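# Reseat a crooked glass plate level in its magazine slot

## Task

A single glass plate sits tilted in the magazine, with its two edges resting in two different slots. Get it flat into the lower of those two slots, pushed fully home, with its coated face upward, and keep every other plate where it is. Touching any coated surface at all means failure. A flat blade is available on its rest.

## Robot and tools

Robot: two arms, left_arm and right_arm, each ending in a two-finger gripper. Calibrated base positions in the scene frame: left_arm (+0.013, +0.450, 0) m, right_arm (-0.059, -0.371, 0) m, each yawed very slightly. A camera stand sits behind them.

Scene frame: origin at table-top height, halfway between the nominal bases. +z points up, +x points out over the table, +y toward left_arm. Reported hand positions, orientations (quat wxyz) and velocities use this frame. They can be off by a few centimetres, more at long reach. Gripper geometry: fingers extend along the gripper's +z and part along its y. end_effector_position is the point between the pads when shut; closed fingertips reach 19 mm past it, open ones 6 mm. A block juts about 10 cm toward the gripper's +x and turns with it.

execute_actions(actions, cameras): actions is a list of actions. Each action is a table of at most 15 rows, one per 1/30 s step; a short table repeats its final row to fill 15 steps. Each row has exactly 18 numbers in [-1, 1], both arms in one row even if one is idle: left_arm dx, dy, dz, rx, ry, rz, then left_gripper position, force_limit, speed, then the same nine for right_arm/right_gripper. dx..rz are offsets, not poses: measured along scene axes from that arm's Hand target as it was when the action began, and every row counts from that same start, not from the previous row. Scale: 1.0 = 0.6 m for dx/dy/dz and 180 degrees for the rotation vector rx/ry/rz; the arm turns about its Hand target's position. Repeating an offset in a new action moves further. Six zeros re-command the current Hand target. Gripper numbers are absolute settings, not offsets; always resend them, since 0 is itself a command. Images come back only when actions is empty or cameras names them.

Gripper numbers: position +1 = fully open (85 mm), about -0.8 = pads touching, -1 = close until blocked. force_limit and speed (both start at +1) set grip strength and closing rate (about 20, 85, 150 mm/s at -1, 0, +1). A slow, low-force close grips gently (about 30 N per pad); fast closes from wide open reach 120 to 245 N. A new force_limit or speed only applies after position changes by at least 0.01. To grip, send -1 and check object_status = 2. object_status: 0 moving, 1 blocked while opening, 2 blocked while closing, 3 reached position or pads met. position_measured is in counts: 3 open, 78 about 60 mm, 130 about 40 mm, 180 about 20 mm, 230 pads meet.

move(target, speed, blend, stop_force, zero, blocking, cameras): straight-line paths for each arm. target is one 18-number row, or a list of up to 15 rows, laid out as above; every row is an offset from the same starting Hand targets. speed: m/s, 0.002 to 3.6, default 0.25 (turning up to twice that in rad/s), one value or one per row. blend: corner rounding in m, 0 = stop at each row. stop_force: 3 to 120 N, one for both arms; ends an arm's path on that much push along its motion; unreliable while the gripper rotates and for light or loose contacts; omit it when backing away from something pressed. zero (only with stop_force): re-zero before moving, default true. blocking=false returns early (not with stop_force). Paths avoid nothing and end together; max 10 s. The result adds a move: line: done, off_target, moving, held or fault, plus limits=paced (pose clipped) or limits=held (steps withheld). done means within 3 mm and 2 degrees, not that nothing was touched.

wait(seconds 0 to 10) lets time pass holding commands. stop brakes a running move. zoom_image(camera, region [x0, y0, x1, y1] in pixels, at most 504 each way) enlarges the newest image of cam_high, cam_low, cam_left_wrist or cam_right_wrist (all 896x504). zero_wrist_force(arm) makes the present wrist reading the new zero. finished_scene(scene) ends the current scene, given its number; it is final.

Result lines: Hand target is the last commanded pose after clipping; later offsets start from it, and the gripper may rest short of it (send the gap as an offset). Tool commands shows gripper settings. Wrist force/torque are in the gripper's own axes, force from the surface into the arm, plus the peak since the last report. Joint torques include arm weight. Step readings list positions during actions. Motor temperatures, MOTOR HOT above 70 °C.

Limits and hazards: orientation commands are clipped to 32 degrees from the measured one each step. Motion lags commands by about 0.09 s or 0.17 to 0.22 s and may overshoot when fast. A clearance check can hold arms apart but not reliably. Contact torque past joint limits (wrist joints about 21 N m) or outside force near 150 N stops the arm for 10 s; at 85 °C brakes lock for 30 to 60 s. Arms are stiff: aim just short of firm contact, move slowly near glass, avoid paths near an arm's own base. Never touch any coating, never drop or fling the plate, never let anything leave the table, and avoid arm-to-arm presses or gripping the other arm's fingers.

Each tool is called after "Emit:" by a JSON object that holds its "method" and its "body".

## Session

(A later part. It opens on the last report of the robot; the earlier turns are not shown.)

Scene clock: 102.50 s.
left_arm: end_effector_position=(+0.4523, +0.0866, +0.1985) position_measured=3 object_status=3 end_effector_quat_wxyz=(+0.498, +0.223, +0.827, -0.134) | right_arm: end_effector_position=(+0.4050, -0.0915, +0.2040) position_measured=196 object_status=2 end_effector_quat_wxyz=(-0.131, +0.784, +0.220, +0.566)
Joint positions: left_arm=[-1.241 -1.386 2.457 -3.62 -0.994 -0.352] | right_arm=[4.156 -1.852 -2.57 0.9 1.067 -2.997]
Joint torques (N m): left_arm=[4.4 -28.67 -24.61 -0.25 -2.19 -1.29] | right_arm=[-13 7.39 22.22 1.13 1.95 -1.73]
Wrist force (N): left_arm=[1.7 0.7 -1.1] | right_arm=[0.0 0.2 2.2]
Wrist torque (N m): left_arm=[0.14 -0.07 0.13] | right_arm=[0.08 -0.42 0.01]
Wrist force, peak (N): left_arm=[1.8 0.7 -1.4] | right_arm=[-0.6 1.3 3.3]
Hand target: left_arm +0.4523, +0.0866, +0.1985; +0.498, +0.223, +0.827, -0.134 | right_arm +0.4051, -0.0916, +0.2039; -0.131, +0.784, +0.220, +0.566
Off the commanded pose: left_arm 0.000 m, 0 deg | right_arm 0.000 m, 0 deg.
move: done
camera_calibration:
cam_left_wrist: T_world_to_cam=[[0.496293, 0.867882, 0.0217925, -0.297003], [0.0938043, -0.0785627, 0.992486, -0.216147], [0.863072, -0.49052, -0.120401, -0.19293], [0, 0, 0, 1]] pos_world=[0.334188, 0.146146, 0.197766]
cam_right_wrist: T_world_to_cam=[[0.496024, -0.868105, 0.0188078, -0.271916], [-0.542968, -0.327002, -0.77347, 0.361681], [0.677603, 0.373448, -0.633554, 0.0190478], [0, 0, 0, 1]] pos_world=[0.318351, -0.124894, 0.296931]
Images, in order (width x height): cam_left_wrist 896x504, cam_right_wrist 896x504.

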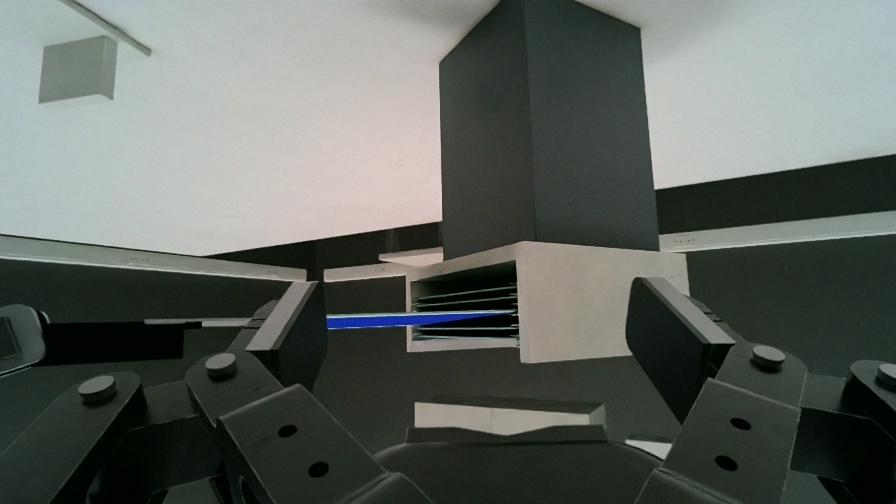

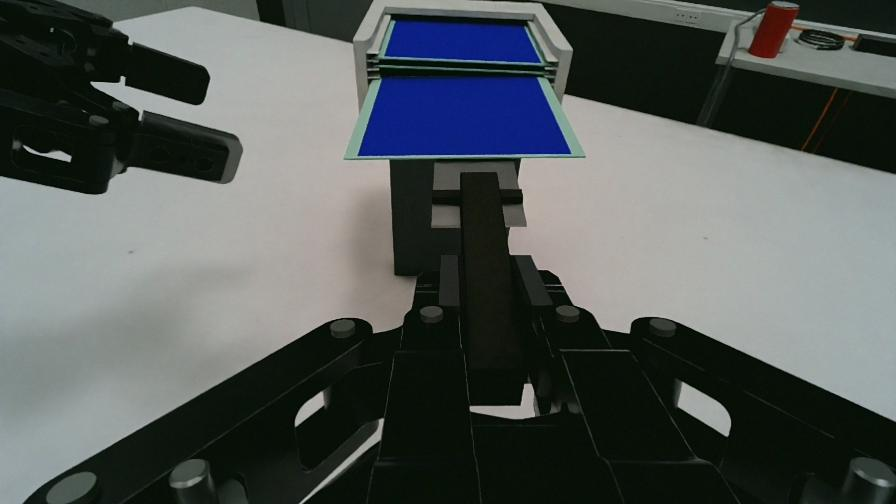

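Emit:
{"method": "move", "body": {"target": [[0,0,0,0,0,0,1,1,1, -0.0217,-0.0125,0,0,0,0,-1,-0.2,-1],[0,0,0,0,0,0,1,1,1, -0.0217,-0.0125,0,0.01134,0.01037,0,-1,-0.2,-1]], "speed": 0.05, "cameras": ["cam_left_wrist","cam_right_wrist"]}}

Emit:
{"method": "zoom_image", "body": {"camera": "cam_right_wrist", "region": [335, 0, 465, 170]}}

Emit:
{"method": "zoom_image", "body": {"camera": "cam_right_wrist", "region": [470, 0, 600, 170]}}

Emit:
{"method": "zoom_image", "body": {"camera": "cam_left_wrist", "region": [400, 275, 530, 350]}}

Scene clock: 106.40 s.
left_arm: end_effector_position=(+0.4523, +0.0866, +0.1985) position_measured=3 object_status=3 end_effector_quat_wxyz=(+0.498, +0.223, +0.827, -0.134) | right_arm: end_effector_position=(+0.3921, -0.0991, +0.2039) position_measured=196 object_status=2 end_effector_quat_wxyz=(-0.149, +0.790, +0.208, +0.557) end_effector_velocity=(+0.001, -0.001, +0.000) end_effector_angular_velocity=(-0.009, -0.005, -0.002)
Joint positions: left_arm=[-1.241 -1.386 2.457 -3.62 -0.994 -0.352] | right_arm=[4.17 -1.817 -2.612 0.895 1.072 -2.942]
Joint velocities: left_arm=[within noise] | right_arm=[0 0 0 -0.002 -0.006 -0.008]
Joint torques (N m): left_arm=[3.71 -27.9 -24.31 -0.32 -2.19 -1.39] | right_arm=[7.43 18.55 19.35 4.8 -2.49 -1.65]
Wrist force (N): left_arm=[1.6 0.5 -1.1] | right_arm=[0.0 0.4 2.0]
Wrist torque (N m): left_arm=[0.11 -0.04 0.13] | right_arm=[0.14 -0.38 0.00]
Wrist force, peak (N): left_arm=[1.9 0.9 -1.2] | right_arm=[0.0 0.1 3.1]
Hand target: left_arm +0.4523, +0.0866, +0.1985; +0.498, +0.223, +0.827, -0.134 | right_arm +0.3921, -0.0991, +0.2039; -0.148, +0.790, +0.208, +0.557
Off the commanded pose: left_arm 0.000 m, 0 deg | right_arm 0.000 m, 0 deg.
move: done
camera_calibration:
cam_left_wrist: T_world_to_cam=[[0.496293, 0.867882, 0.0217925, -0.297003], [0.0938043, -0.0785627, 0.992486, -0.216147], [0.863072, -0.49052, -0.120401, -0.19293], [0, 0, 0, 1]] pos_world=[0.334188, 0.146146, 0.197766]
cam_right_wrist: T_world_to_cam=[[0.495837, -0.867952, -0.0283716, -0.262346], [-0.568317, -0.299614, -0.76632, 0.363362], [0.656629, 0.396094, -0.641832, 0.0427378], [0, 0, 0, 1]] pos_world=[0.308523, -0.135763, 0.298439]
Images, in order (width x height): cam_left_wrist 896x504, cam_right_wrist 896x504.

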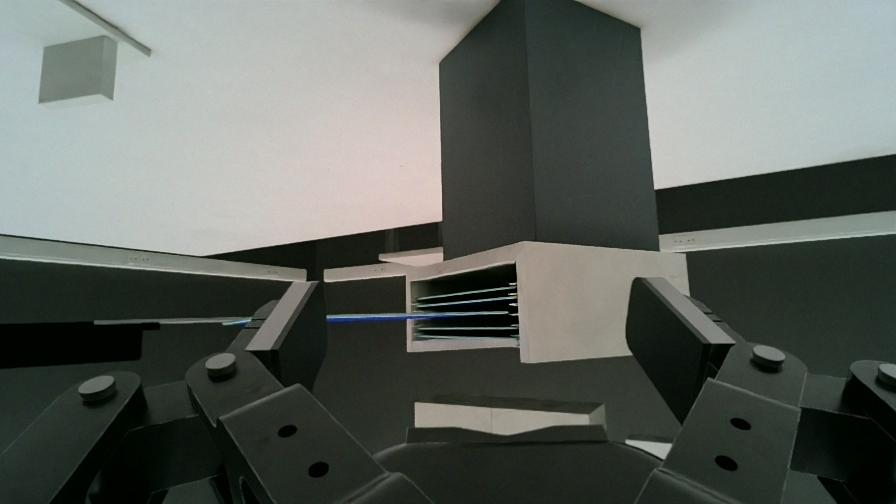

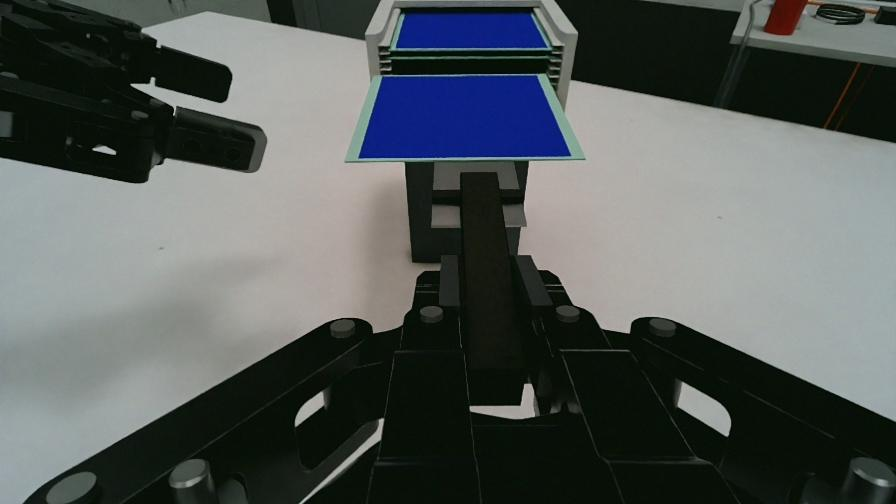

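Scaled by 2.965 from the camera's 896x504 image, which has a finer 1280x720 frame.

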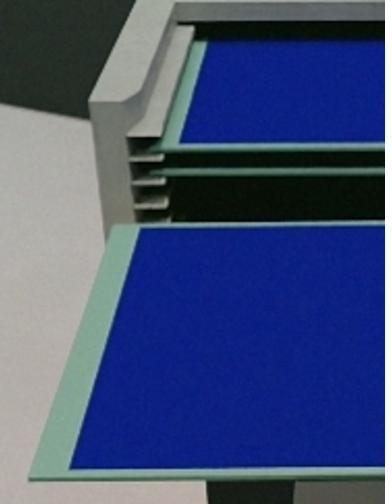

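Scaled by 2.965 from the camera's 896x504 image, which has a finer 1280x720 frame.

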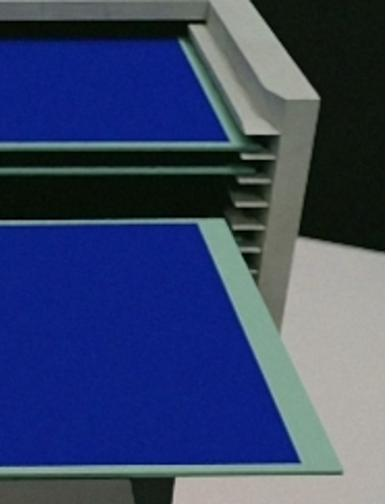

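Scaled by 3.877 from the camera's 896x504 image, which has a finer 1280x720 frame.

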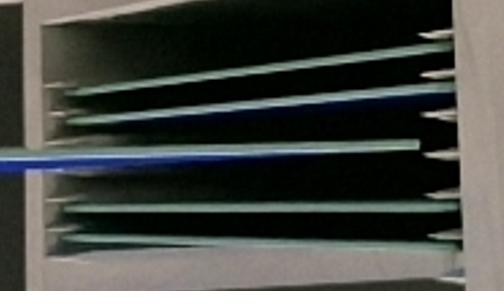

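Emit:
{"method": "zoom_image", "body": {"camera": "cam_left_wrist", "region": [460, 280, 530, 340]}}

Emit:
{"method": "zoom_image", "body": {"camera": "cam_left_wrist", "region": [390, 285, 470, 345]}}

Emit:
{"method": "zoom_image", "body": {"camera": "cam_left_wrist", "region": [320, 290, 400, 350]}}

Scaled by 7.200 from the camera's 896x504 image, which has a finer 1280x720 frame.

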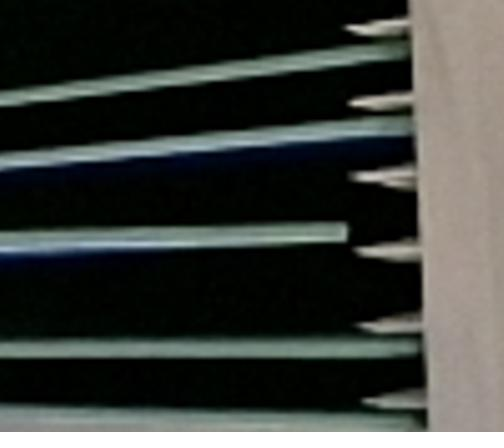

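Scaled by 6.300 from the camera's 896x504 image, which has a finer 1280x720 frame.

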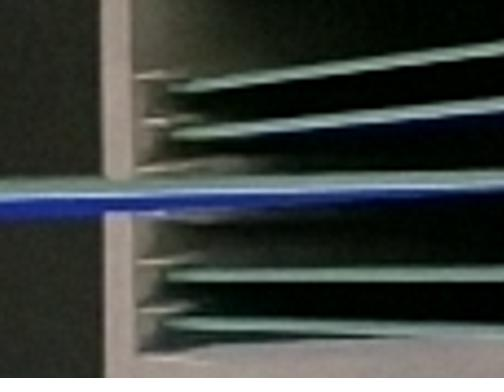

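Scaled by 6.300 from the camera's 896x504 image, which has a finer 1280x720 frame.

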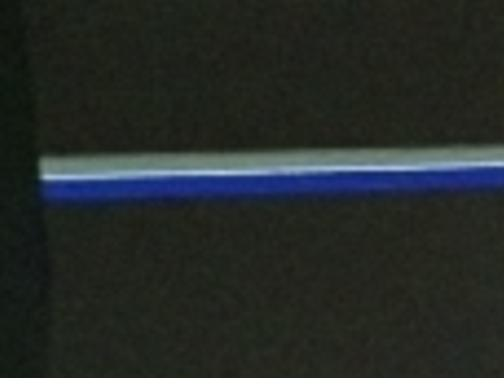

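Emit:
{"method": "move", "body": {"target": [0,0,0,0,0,0,1,1,1, 0.0123,-0.0047,-0.0052,0.00166,-0.00289,-0.00411,-1,-0.2,-1], "speed": 0.03, "cameras": ["cam_left_wrist","cam_right_wrist"]}}

Emit:
{"method": "zoom_image", "body": {"camera": "cam_right_wrist", "region": [335, 0, 465, 170]}}

Emit:
{"method": "zoom_image", "body": {"camera": "cam_right_wrist", "region": [470, 0, 600, 170]}}

Emit:
{"method": "zoom_image", "body": {"camera": "cam_left_wrist", "region": [460, 280, 530, 340]}}

Emit:
{"method": "zoom_image", "body": {"camera": "cam_left_wrist", "region": [390, 285, 470, 345]}}

Emit:
{"method": "zoom_image", "body": {"camera": "cam_left_wrist", "region": [320, 290, 400, 350]}}

Scene clock: 110.33 s.
left_arm: end_effector_position=(+0.4523, +0.0866, +0.1985) position_measured=3 object_status=3 end_effector_quat_wxyz=(+0.498, +0.223, +0.827, -0.134) | right_arm: end_effector_position=(+0.3996, -0.1019, +0.2007) position_measured=196 object_status=2 end_effector_quat_wxyz=(-0.146, +0.789, +0.202, +0.562)
Joint positions: left_arm=[-1.241 -1.386 2.457 -3.62 -0.994 -0.352] | right_arm=[4.151 -1.852 -2.6 0.931 1.074 -2.951]
Joint torques (N m): left_arm=[3.32 -27.11 -23.72 -0.35 -2.15 -1.32] | right_arm=[11.13 34.49 0.99 1.26 1.21 -0.48]
Wrist force (N): left_arm=[1.8 0.6 -1.1] | right_arm=[-0.3 0.1 2.0]
Wrist torque (N m): left_arm=[0.12 -0.07 0.13] | right_arm=[0.09 -0.33 0.07]
Wrist force, peak (N): left_arm=[2.1 0.9 -1.0] | right_arm=[0.0 0.2 2.2]
Hand target: left_arm +0.4523, +0.0866, +0.1985; +0.498, +0.223, +0.827, -0.134 | right_arm +0.3995, -0.1019, +0.2007; -0.146, +0.789, +0.202, +0.562
Off the commanded pose: left_arm 0.000 m, 0 deg | right_arm 0.000 m, 0 deg.
move: done
camera_calibration:
cam_left_wrist: T_world_to_cam=[[0.496293, 0.867882, 0.0217925, -0.297003], [0.0938043, -0.0785627, 0.992486, -0.216147], [0.863072, -0.49052, -0.120401, -0.19293], [0, 0, 0, 1]] pos_world=[0.334188, 0.146146, 0.197766]
cam_right_wrist: T_world_to_cam=[[0.484654, -0.874257, -0.0280323, -0.264896], [-0.564903, -0.288371, -0.773128, 0.365455], [0.667829, 0.390535, -0.63363, 0.0302835], [0, 0, 0, 1]] pos_world=[0.314605, -0.138028, 0.294306]
Images, in order (width x height): cam_left_wrist 896x504, cam_right_wrist 896x504.

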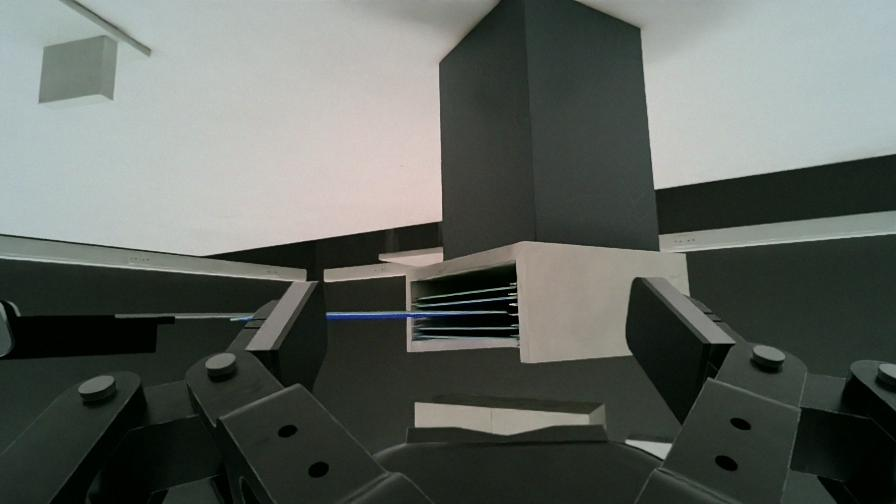

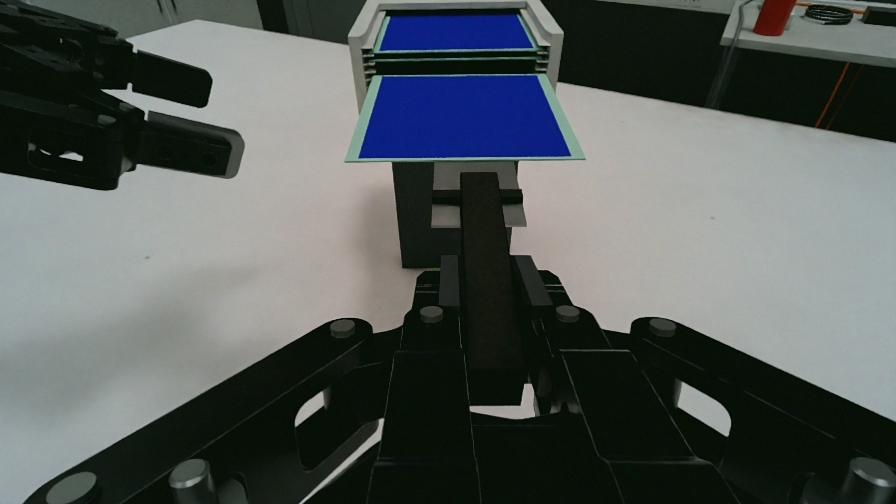

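Scaled by 2.965 from the camera's 896x504 image, which has a finer 1280x720 frame.

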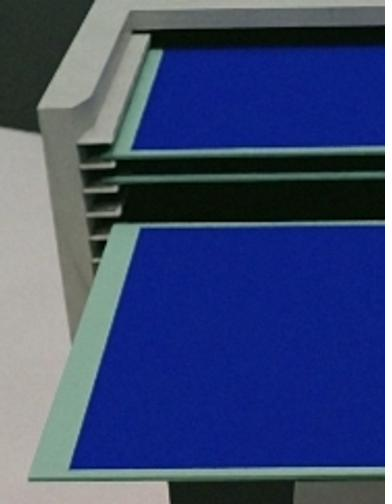

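Scaled by 2.965 from the camera's 896x504 image, which has a finer 1280x720 frame.

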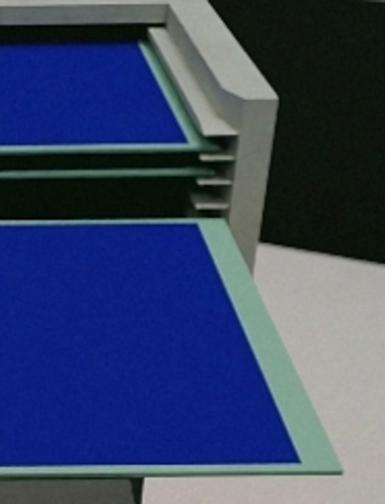

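Scaled by 7.200 from the camera's 896x504 image, which has a finer 1280x720 frame.

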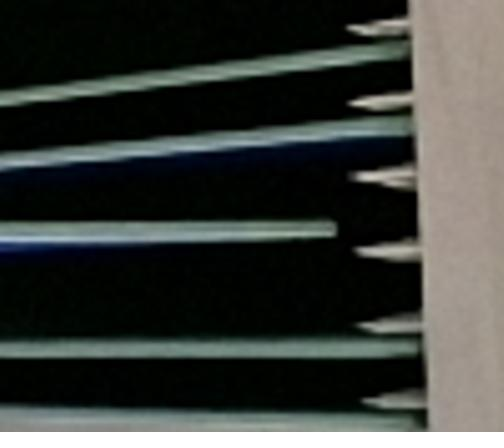

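Scaled by 6.300 from the camera's 896x504 image, which has a finer 1280x720 frame.

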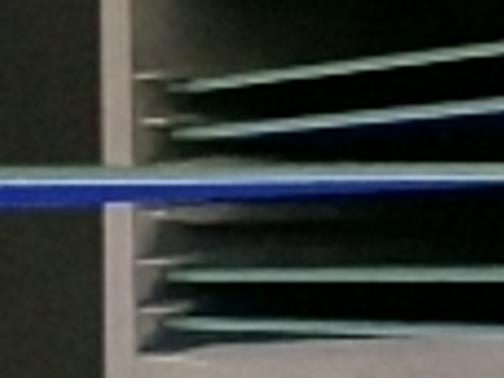

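Scaled by 6.300 from the camera's 896x504 image, which has a finer 1280x720 frame.

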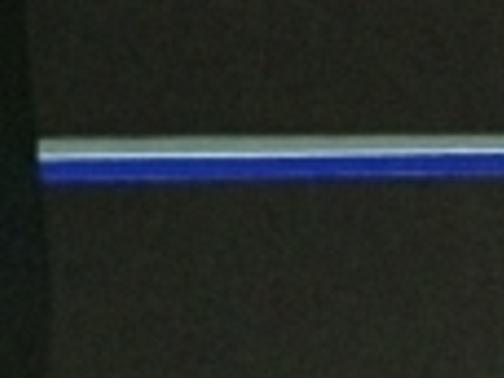

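Emit:
{"method": "move", "body": {"target": [[0,0,0,0,0,0,1,1,1, 0,0,-0.0015,0,0,0,-1,-0.2,-1],[0,0,0,0,0,0,1,1,1, 0.0188,0.0108,-0.0012,0,0,0,-1,-0.2,-1]], "speed": 0.03, "cameras": ["cam_left_wrist","cam_right_wrist"]}}

Emit:
{"method": "zoom_image", "body": {"camera": "cam_left_wrist", "region": [460, 280, 530, 340]}}

Emit:
{"method": "zoom_image", "body": {"camera": "cam_left_wrist", "region": [390, 285, 470, 345]}}

Emit:
{"method": "zoom_image", "body": {"camera": "cam_right_wrist", "region": [340, 0, 600, 110]}}

Scene clock: 112.70 s.
left_arm: end_effector_position=(+0.4523, +0.0866, +0.1985) position_measured=3 object_status=3 end_effector_quat_wxyz=(+0.498, +0.223, +0.827, -0.134) | right_arm: end_effector_position=(+0.4108, -0.0954, +0.1999) position_measured=196 object_status=2 end_effector_quat_wxyz=(-0.146, +0.789, +0.202, +0.562)
Joint positions: left_arm=[-1.241 -1.386 2.457 -3.62 -0.994 -0.352] | right_arm=[4.128 -1.874 -2.562 0.918 1.097 -2.961]
Joint torques (N m): left_arm=[2.99 -26.31 -23.26 -0.31 -2.21 -1.27] | right_arm=[11.63 33.59 0.11 5.35 -2.65 0.95]
Wrist force (N): left_arm=[1.7 0.7 -1.2] | right_arm=[0.1 0.4 1.8]
Wrist torque (N m): left_arm=[0.15 -0.06 0.13] | right_arm=[0.15 -0.38 0.11]
Wrist force, peak (N): left_arm=[1.9 1.0 -1.2] | right_arm=[0.4 0.3 2.4]
Hand target: left_arm +0.4523, +0.0866, +0.1985; +0.498, +0.223, +0.827, -0.134 | right_arm +0.4107, -0.0954, +0.2000; -0.146, +0.789, +0.202, +0.562
Off the commanded pose: left_arm 0.000 m, 0 deg | right_arm 0.000 m, 0 deg.
move: done
camera_calibration:
cam_left_wrist: T_world_to_cam=[[0.496293, 0.867882, 0.0217925, -0.297003], [0.0938043, -0.0785627, 0.992486, -0.216147], [0.863072, -0.49052, -0.120401, -0.19293], [0, 0, 0, 1]] pos_world=[0.334188, 0.146146, 0.197766]
cam_right_wrist: T_world_to_cam=[[0.484872, -0.874143, -0.0278072, -0.264751], [-0.565083, -0.288859, -0.772814, 0.372949], [0.667517, 0.39043, -0.634023, 0.0197935], [0, 0, 0, 1]] pos_world=[0.325906, -0.131429, 0.293408]
Images, in order (width x height): cam_left_wrist 896x504, cam_right_wrist 896x504.

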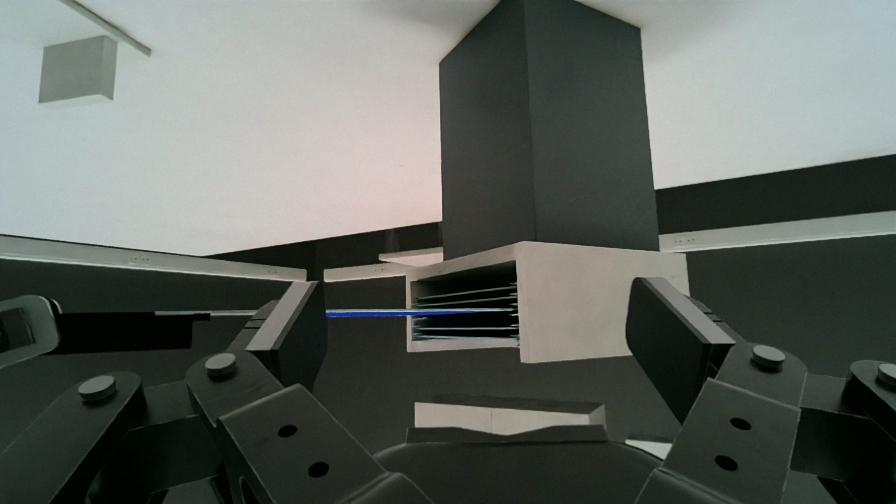

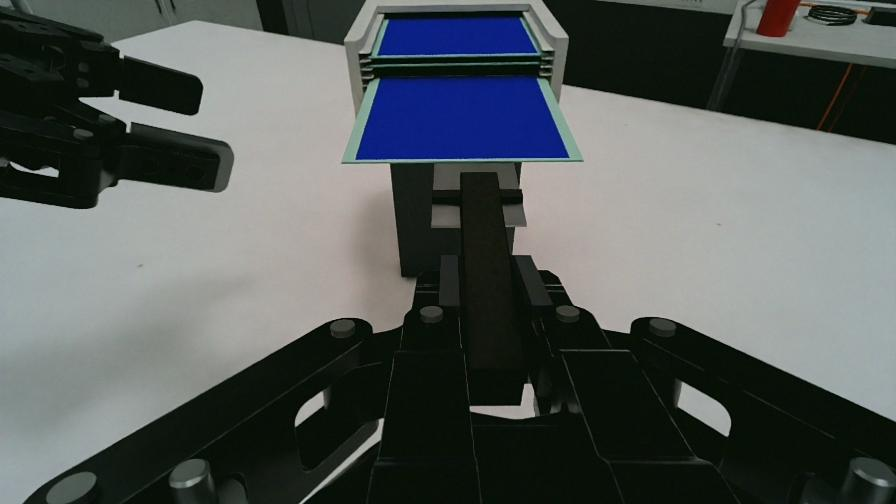

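Scaled by 7.200 from the camera's 896x504 image, which has a finer 1280x720 frame.

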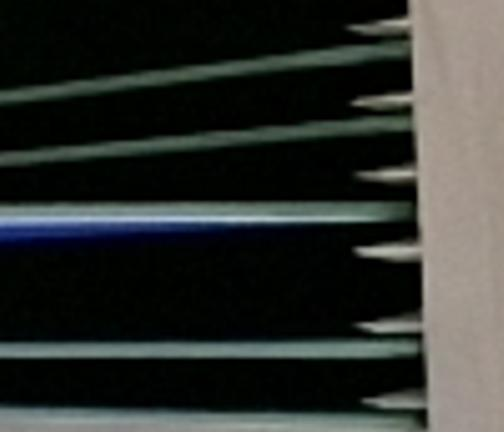

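Scaled by 6.300 from the camera's 896x504 image, which has a finer 1280x720 frame.

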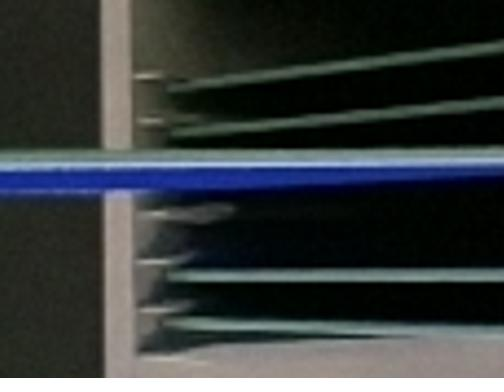

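Scaled by 1.938 from the camera's 896x504 image, which has a finer 1280x720 frame.

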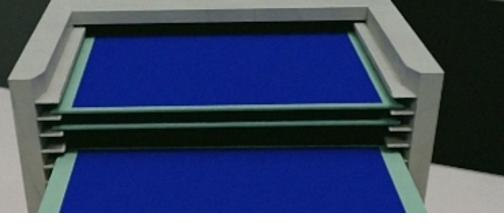

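Emit:
{"method": "zoom_image", "body": {"camera": "cam_right_wrist", "region": [335, 10, 435, 175]}}

Emit:
{"method": "zoom_image", "body": {"camera": "cam_right_wrist", "region": [500, 10, 600, 175]}}

Scaled by 3.055 from the camera's 896x504 image, which has a finer 1280x720 frame.

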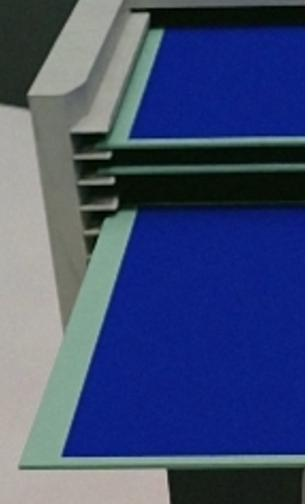

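Scaled by 3.055 from the camera's 896x504 image, which has a finer 1280x720 frame.

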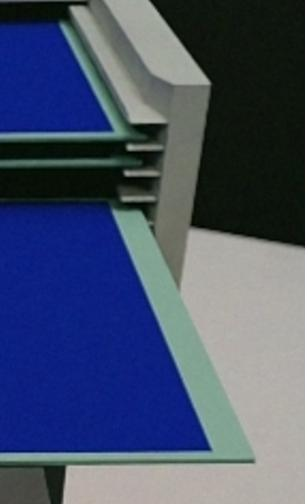

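Emit:
{"method": "move", "body": {"target": [0,0,0,0,0,0,1,1,1, 0.0278,0.0185,0.0005,0,0,0,-1,-0.2,-1], "speed": 0.03, "cameras": ["cam_left_wrist","cam_right_wrist"]}}

Emit:
{"method": "zoom_image", "body": {"camera": "cam_left_wrist", "region": [460, 280, 530, 340]}}

Emit:
{"method": "zoom_image", "body": {"camera": "cam_left_wrist", "region": [390, 285, 470, 345]}}

Emit:
{"method": "zoom_image", "body": {"camera": "cam_right_wrist", "region": [335, 20, 435, 185]}}

Emit:
{"method": "zoom_image", "body": {"camera": "cam_right_wrist", "region": [500, 20, 600, 185]}}

Scene clock: 114.97 s.
left_arm: end_effector_position=(+0.4523, +0.0866, +0.1985) position_measured=3 object_status=3 end_effector_quat_wxyz=(+0.498, +0.223, +0.827, -0.134) | right_arm: end_effector_position=(+0.4275, -0.0843, +0.2002) position_measured=196 object_status=2 end_effector_quat_wxyz=(-0.146, +0.789, +0.202, +0.562)
Joint positions: left_arm=[-1.241 -1.386 2.457 -3.62 -0.994 -0.352] | right_arm=[4.099 -1.9 -2.504 0.892 1.123 -2.972]
Joint torques (N m): left_arm=[2.46 -25.95 -23.05 -0.37 -2.17 -1.35] | right_arm=[11.74 36.11 -0.4 5.62 -2.48 0.13]
Wrist force (N): left_arm=[1.7 0.6 -0.8] | right_arm=[0.2 0.6 1.8]
Wrist torque (N m): left_arm=[0.12 -0.05 0.13] | right_arm=[0.17 -0.41 0.12]
Wrist force, peak (N): left_arm=[2.0 0.8 -1.2] | right_arm=[0.3 0.2 2.4]
Hand target: left_arm +0.4523, +0.0866, +0.1985; +0.498, +0.223, +0.827, -0.134 | right_arm +0.4274, -0.0843, +0.2003; -0.146, +0.789, +0.202, +0.562
Off the commanded pose: left_arm 0.000 m, 0 deg | right_arm 0.000 m, 0 deg.
move: done
camera_calibration:
cam_left_wrist: T_world_to_cam=[[0.496293, 0.867882, 0.0217925, -0.297003], [0.0938043, -0.0785627, 0.992486, -0.216147], [0.863072, -0.49052, -0.120401, -0.19293], [0, 0, 0, 1]] pos_world=[0.334188, 0.146146, 0.197766]
cam_right_wrist: T_world_to_cam=[[0.484823, -0.874168, -0.0278746, -0.263103], [-0.565125, -0.288782, -0.772812, 0.385847], [0.667518, 0.39043, -0.634022, 0.00450208], [0, 0, 0, 1]] pos_world=[0.342605, -0.120329, 0.293708]
Images, in order (width x height): cam_left_wrist 896x504, cam_right_wrist 896x504.

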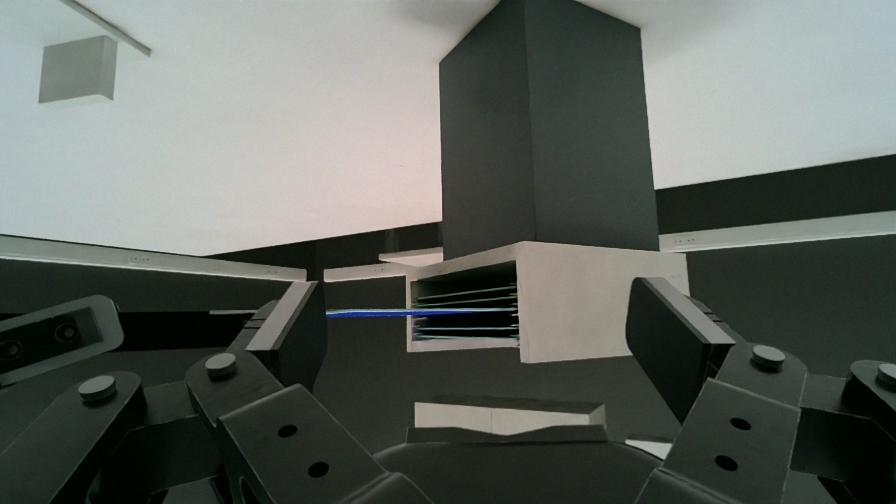

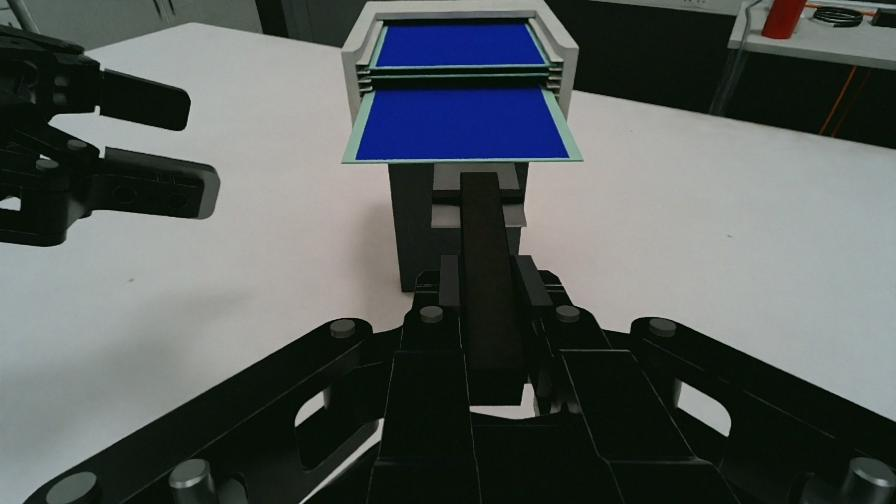

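Scaled by 7.200 from the camera's 896x504 image, which has a finer 1280x720 frame.

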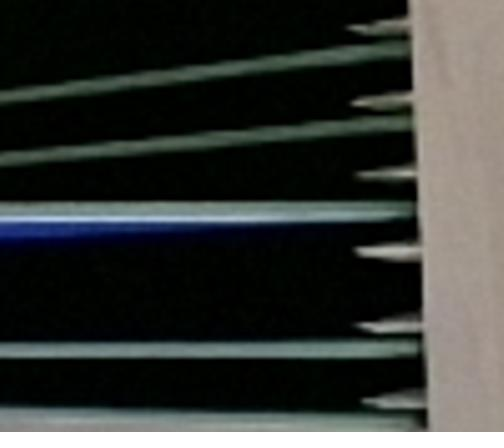

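Scaled by 6.300 from the camera's 896x504 image, which has a finer 1280x720 frame.

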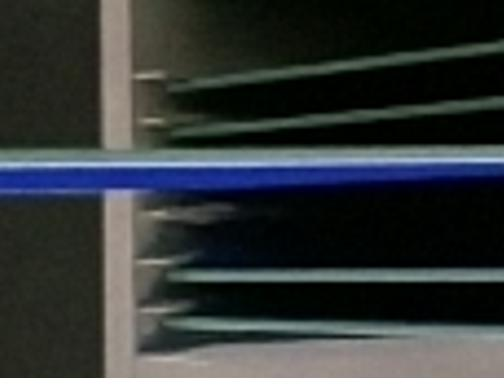

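Scaled by 3.055 from the camera's 896x504 image, which has a finer 1280x720 frame.

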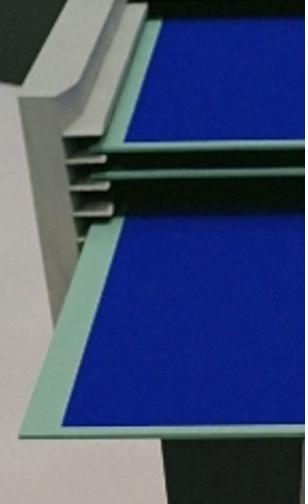

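Scaled by 3.055 from the camera's 896x504 image, which has a finer 1280x720 frame.

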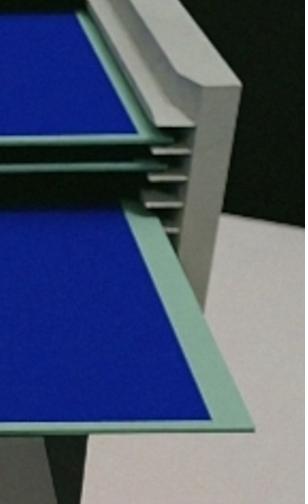

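Emit:
{"method": "move", "body": {"target": [0,0,0,0,0,0,1,1,1, 0.0578,0.0332,0.0009,0,0,0,-1,-0.2,-1], "speed": 0.04, "cameras": ["cam_left_wrist","cam_right_wrist"]}}

Emit:
{"method": "zoom_image", "body": {"camera": "cam_left_wrist", "region": [460, 280, 530, 340]}}

Emit:
{"method": "zoom_image", "body": {"camera": "cam_left_wrist", "region": [390, 285, 470, 345]}}

Emit:
{"method": "zoom_image", "body": {"camera": "cam_right_wrist", "region": [330, 50, 450, 190]}}

Emit:
{"method": "zoom_image", "body": {"camera": "cam_right_wrist", "region": [490, 50, 610, 190]}}

Scene clock: 116.50 s.
left_arm: end_effector_position=(+0.4523, +0.0866, +0.1985) position_measured=3 object_status=3 end_effector_quat_wxyz=(+0.498, +0.223, +0.827, -0.134) | right_arm: end_effector_position=(+0.4622, -0.0644, +0.2007) position_measured=196 object_status=2 end_effector_quat_wxyz=(-0.146, +0.789, +0.202, +0.562)
Joint positions: left_arm=[-1.241 -1.386 2.457 -3.62 -0.994 -0.352] | right_arm=[4.046 -1.953 -2.388 0.838 1.173 -2.993]
Joint torques (N m): left_arm=[2.64 -25.52 -22.56 -0.29 -2.11 -1.3] | right_arm=[11.6 42.37 1.72 5.61 -2.47 0.53]
Wrist force (N): left_arm=[1.6 0.7 -1.1] | right_arm=[0.0 0.3 2.0]
Wrist torque (N m): left_arm=[0.13 -0.04 0.13] | right_arm=[0.13 -0.35 0.11]
Wrist force, peak (N): left_arm=[2.0 0.7 -1.3] | right_arm=[0.3 0.4 2.7]
Hand target: left_arm +0.4523, +0.0866, +0.1985; +0.498, +0.223, +0.827, -0.134 | right_arm +0.4621, -0.0644, +0.2009; -0.146, +0.789, +0.202, +0.562
Off the commanded pose: left_arm 0.000 m, 0 deg | right_arm 0.000 m, 0 deg.
move: done
camera_calibration:
cam_left_wrist: T_world_to_cam=[[0.496293, 0.867882, 0.0217925, -0.297003], [0.0938043, -0.0785627, 0.992486, -0.216147], [0.863072, -0.49052, -0.120401, -0.19293], [0, 0, 0, 1]] pos_world=[0.334188, 0.146146, 0.197766]
cam_right_wrist: T_world_to_cam=[[0.484872, -0.874143, -0.0278072, -0.262502], [-0.565083, -0.288859, -0.772814, 0.411588], [0.667517, 0.39043, -0.634023, -0.0259828], [0, 0, 0, 1]] pos_world=[0.377206, -0.100429, 0.294308]
Images, in order (width x height): cam_left_wrist 896x504, cam_right_wrist 896x504.

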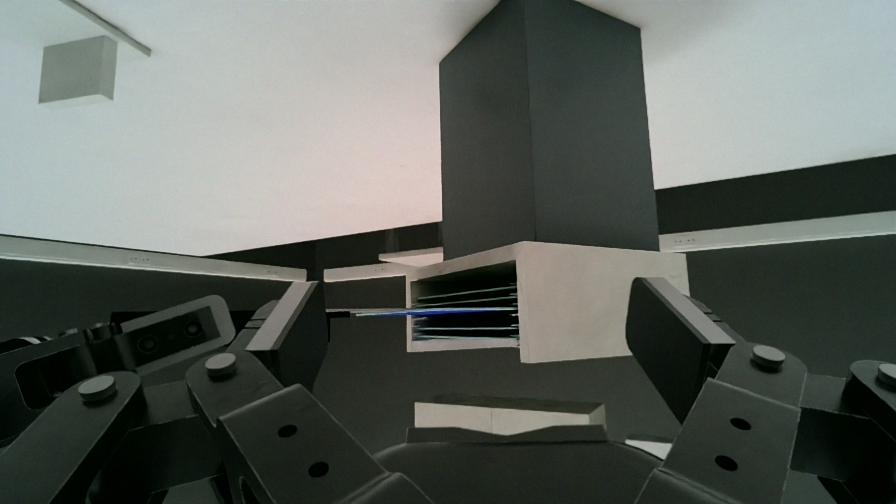

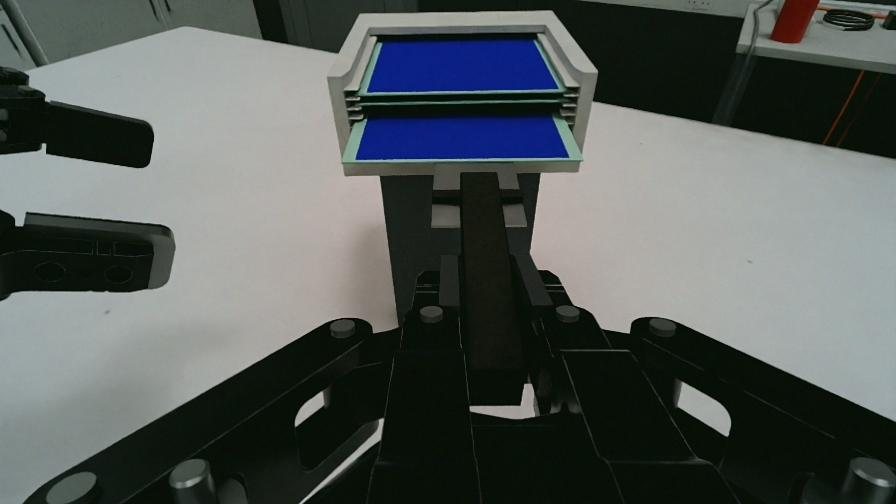

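Scaled by 7.200 from the camera's 896x504 image, which has a finer 1280x720 frame.

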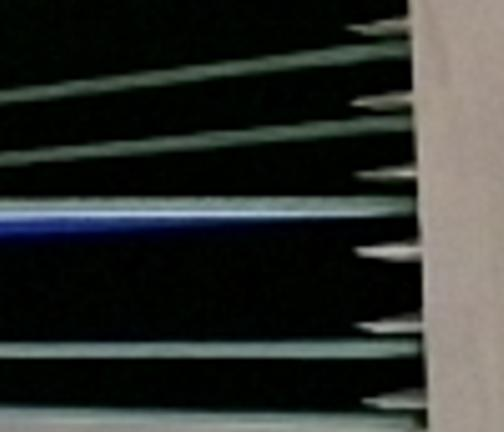

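Scaled by 6.300 from the camera's 896x504 image, which has a finer 1280x720 frame.

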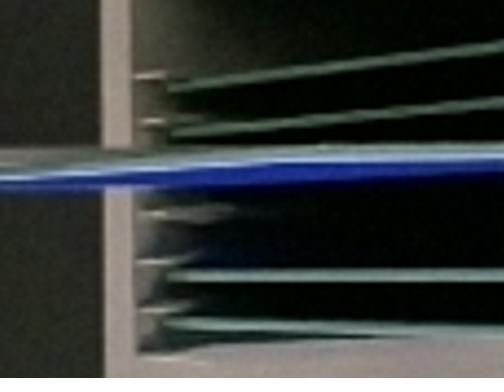

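Scaled by 3.600 from the camera's 896x504 image, which has a finer 1280x720 frame.

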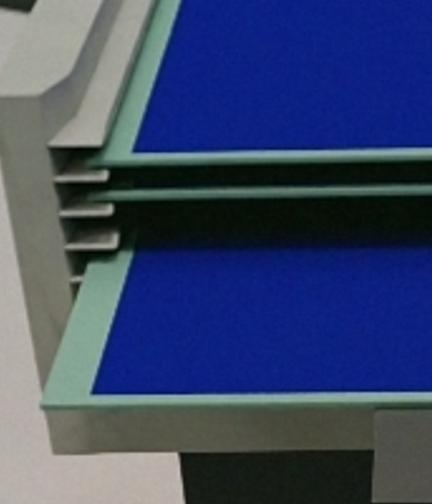

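Scaled by 3.600 from the camera's 896x504 image, which has a finer 1280x720 frame.

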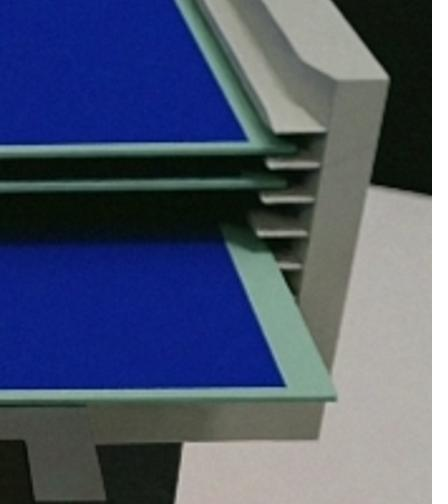

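Emit:
{"method": "move", "body": {"target": [[0,0,0,0,0,0,1,1,1, 0,0,0.0008,-0.00096,-0.00055,0,-1,-0.2,-1],[0,0,0,0,0,0,1,1,1, 0.0433,0.0249,0.0017,-0.00096,-0.00055,0,-1,-0.2,-1]], "speed": 0.035, "cameras": ["cam_left_wrist","cam_right_wrist"]}}

Emit:
{"method": "zoom_image", "body": {"camera": "cam_left_wrist", "region": [460, 280, 530, 340]}}

Emit:
{"method": "zoom_image", "body": {"camera": "cam_left_wrist", "region": [390, 285, 470, 345]}}

Emit:
{"method": "zoom_image", "body": {"camera": "cam_right_wrist", "region": [320, 70, 450, 210]}}

Emit:
{"method": "zoom_image", "body": {"camera": "cam_right_wrist", "region": [490, 70, 620, 210]}}

Scene clock: 118.80 s.
left_arm: end_effector_position=(+0.4523, +0.0866, +0.1985) position_measured=3 object_status=3 end_effector_quat_wxyz=(+0.498, +0.223, +0.827, -0.134) | right_arm: end_effector_position=(+0.4882, -0.0495, +0.2017) position_measured=196 object_status=2 end_effector_quat_wxyz=(-0.144, +0.789, +0.203, +0.562) end_effector_velocity=(-0.001, -0.001, +0.001) end_effector_angular_velocity=(+0.002, -0.002, -0.001)
Joint positions: left_arm=[-1.241 -1.386 2.457 -3.62 -0.994 -0.352] | right_arm=[4.014 -1.992 -2.301 0.794 1.201 -3.008]
Joint velocities: left_arm=[within noise] | right_arm=[0.001 0.002 -0.004 0.005 -0.001 0.001]
Joint torques (N m): left_arm=[2.23 -25.14 -22.2 -0.4 -2.14 -1.34] | right_arm=[11.14 43.92 0.55 6.01 -2.23 -0.27]
Wrist force (N): left_arm=[1.8 0.6 -1.3] | right_arm=[-0.1 0.5 1.9]
Wrist torque (N m): left_arm=[0.12 -0.08 0.13] | right_arm=[0.15 -0.38 0.10]
Wrist force, peak (N): left_arm=[2.0 0.8 -1.2] | right_arm=[0.4 0.6 2.5]
Hand target: left_arm +0.4523, +0.0866, +0.1985; +0.498, +0.223, +0.827, -0.134 | right_arm +0.4881, -0.0495, +0.2019; -0.145, +0.788, +0.203, +0.562
Off the commanded pose: left_arm 0.000 m, 0 deg | right_arm 0.000 m, 0 deg.
move: done
camera_calibration:
cam_left_wrist: T_world_to_cam=[[0.496293, 0.867882, 0.0217925, -0.297003], [0.0938043, -0.0785627, 0.992486, -0.216147], [0.863072, -0.49052, -0.120401, -0.19293], [0, 0, 0, 1]] pos_world=[0.334188, 0.146146, 0.197766]
cam_right_wrist: T_world_to_cam=[[0.484903, -0.874228, -0.024373, -0.262784], [-0.563769, -0.291154, -0.772912, 0.430615], [0.668606, 0.388529, -0.634044, -0.0492287], [0, 0, 0, 1]] pos_world=[0.403107, -0.0852314, 0.29521]
Images, in order (width x height): cam_left_wrist 896x504, cam_right_wrist 896x504.

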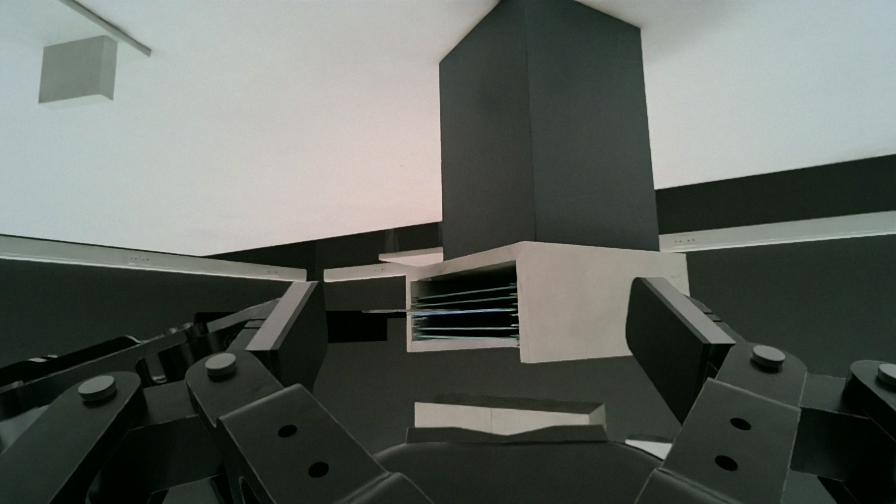

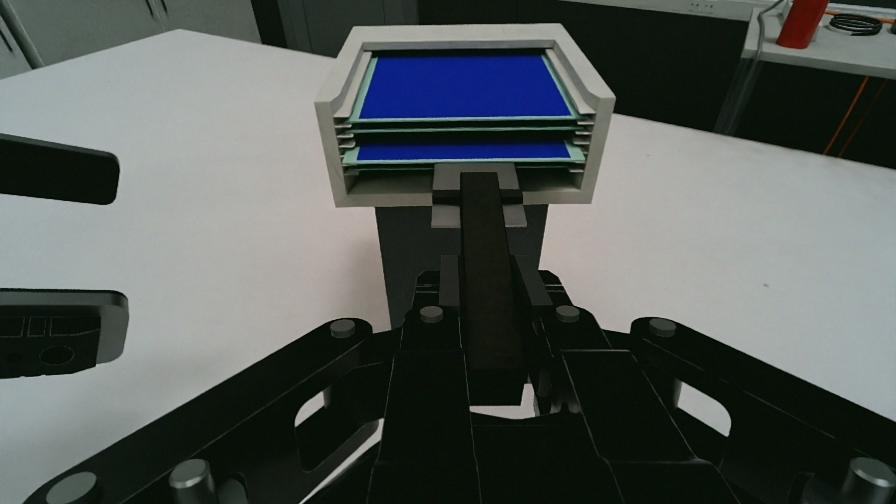

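Scaled by 7.200 from the camera's 896x504 image, which has a finer 1280x720 frame.

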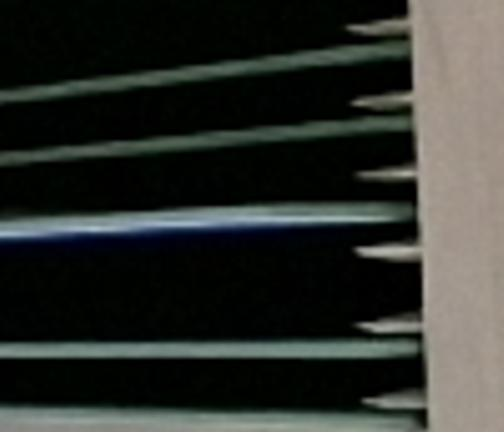

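Scaled by 6.300 from the camera's 896x504 image, which has a finer 1280x720 frame.

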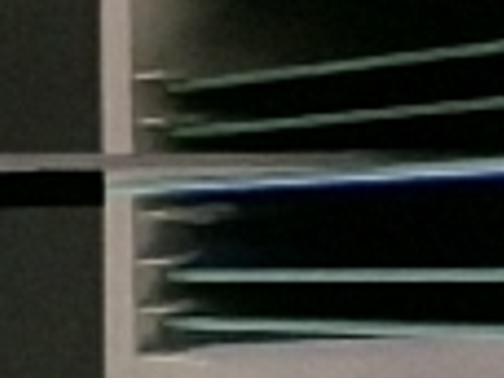

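Scaled by 3.600 from the camera's 896x504 image, which has a finer 1280x720 frame.

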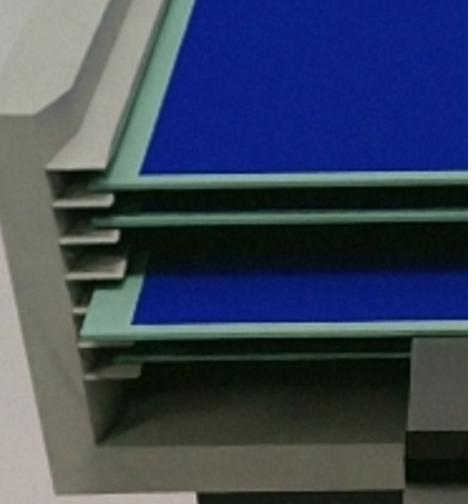

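Scaled by 3.600 from the camera's 896x504 image, which has a finer 1280x720 frame.

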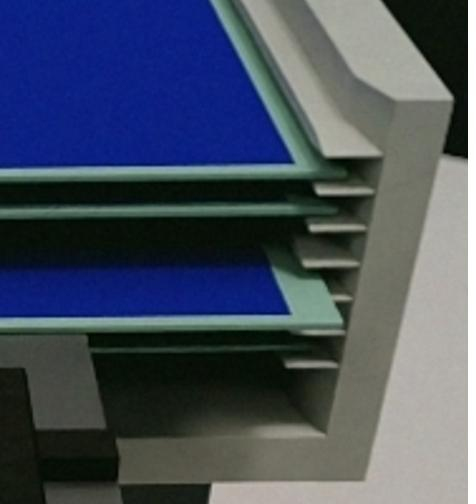

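Emit:
{"method": "zoom_image", "body": {"camera": "cam_right_wrist", "region": [330, 130, 400, 180]}}

Emit:
{"method": "zoom_image", "body": {"camera": "cam_right_wrist", "region": [540, 130, 610, 180]}}

Scaled by 7.200 from the camera's 896x504 image, which has a finer 1280x720 frame.

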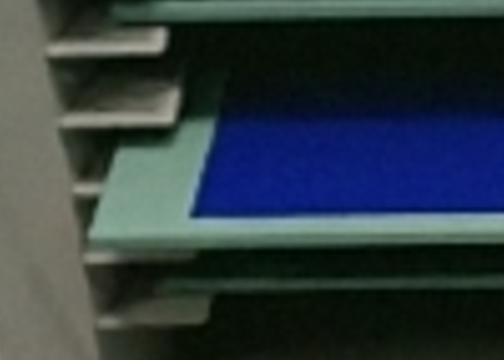

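Scaled by 7.200 from the camera's 896x504 image, which has a finer 1280x720 frame.

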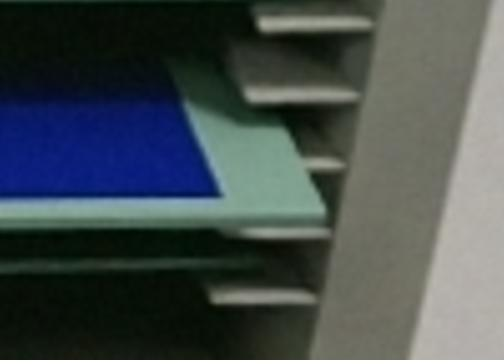

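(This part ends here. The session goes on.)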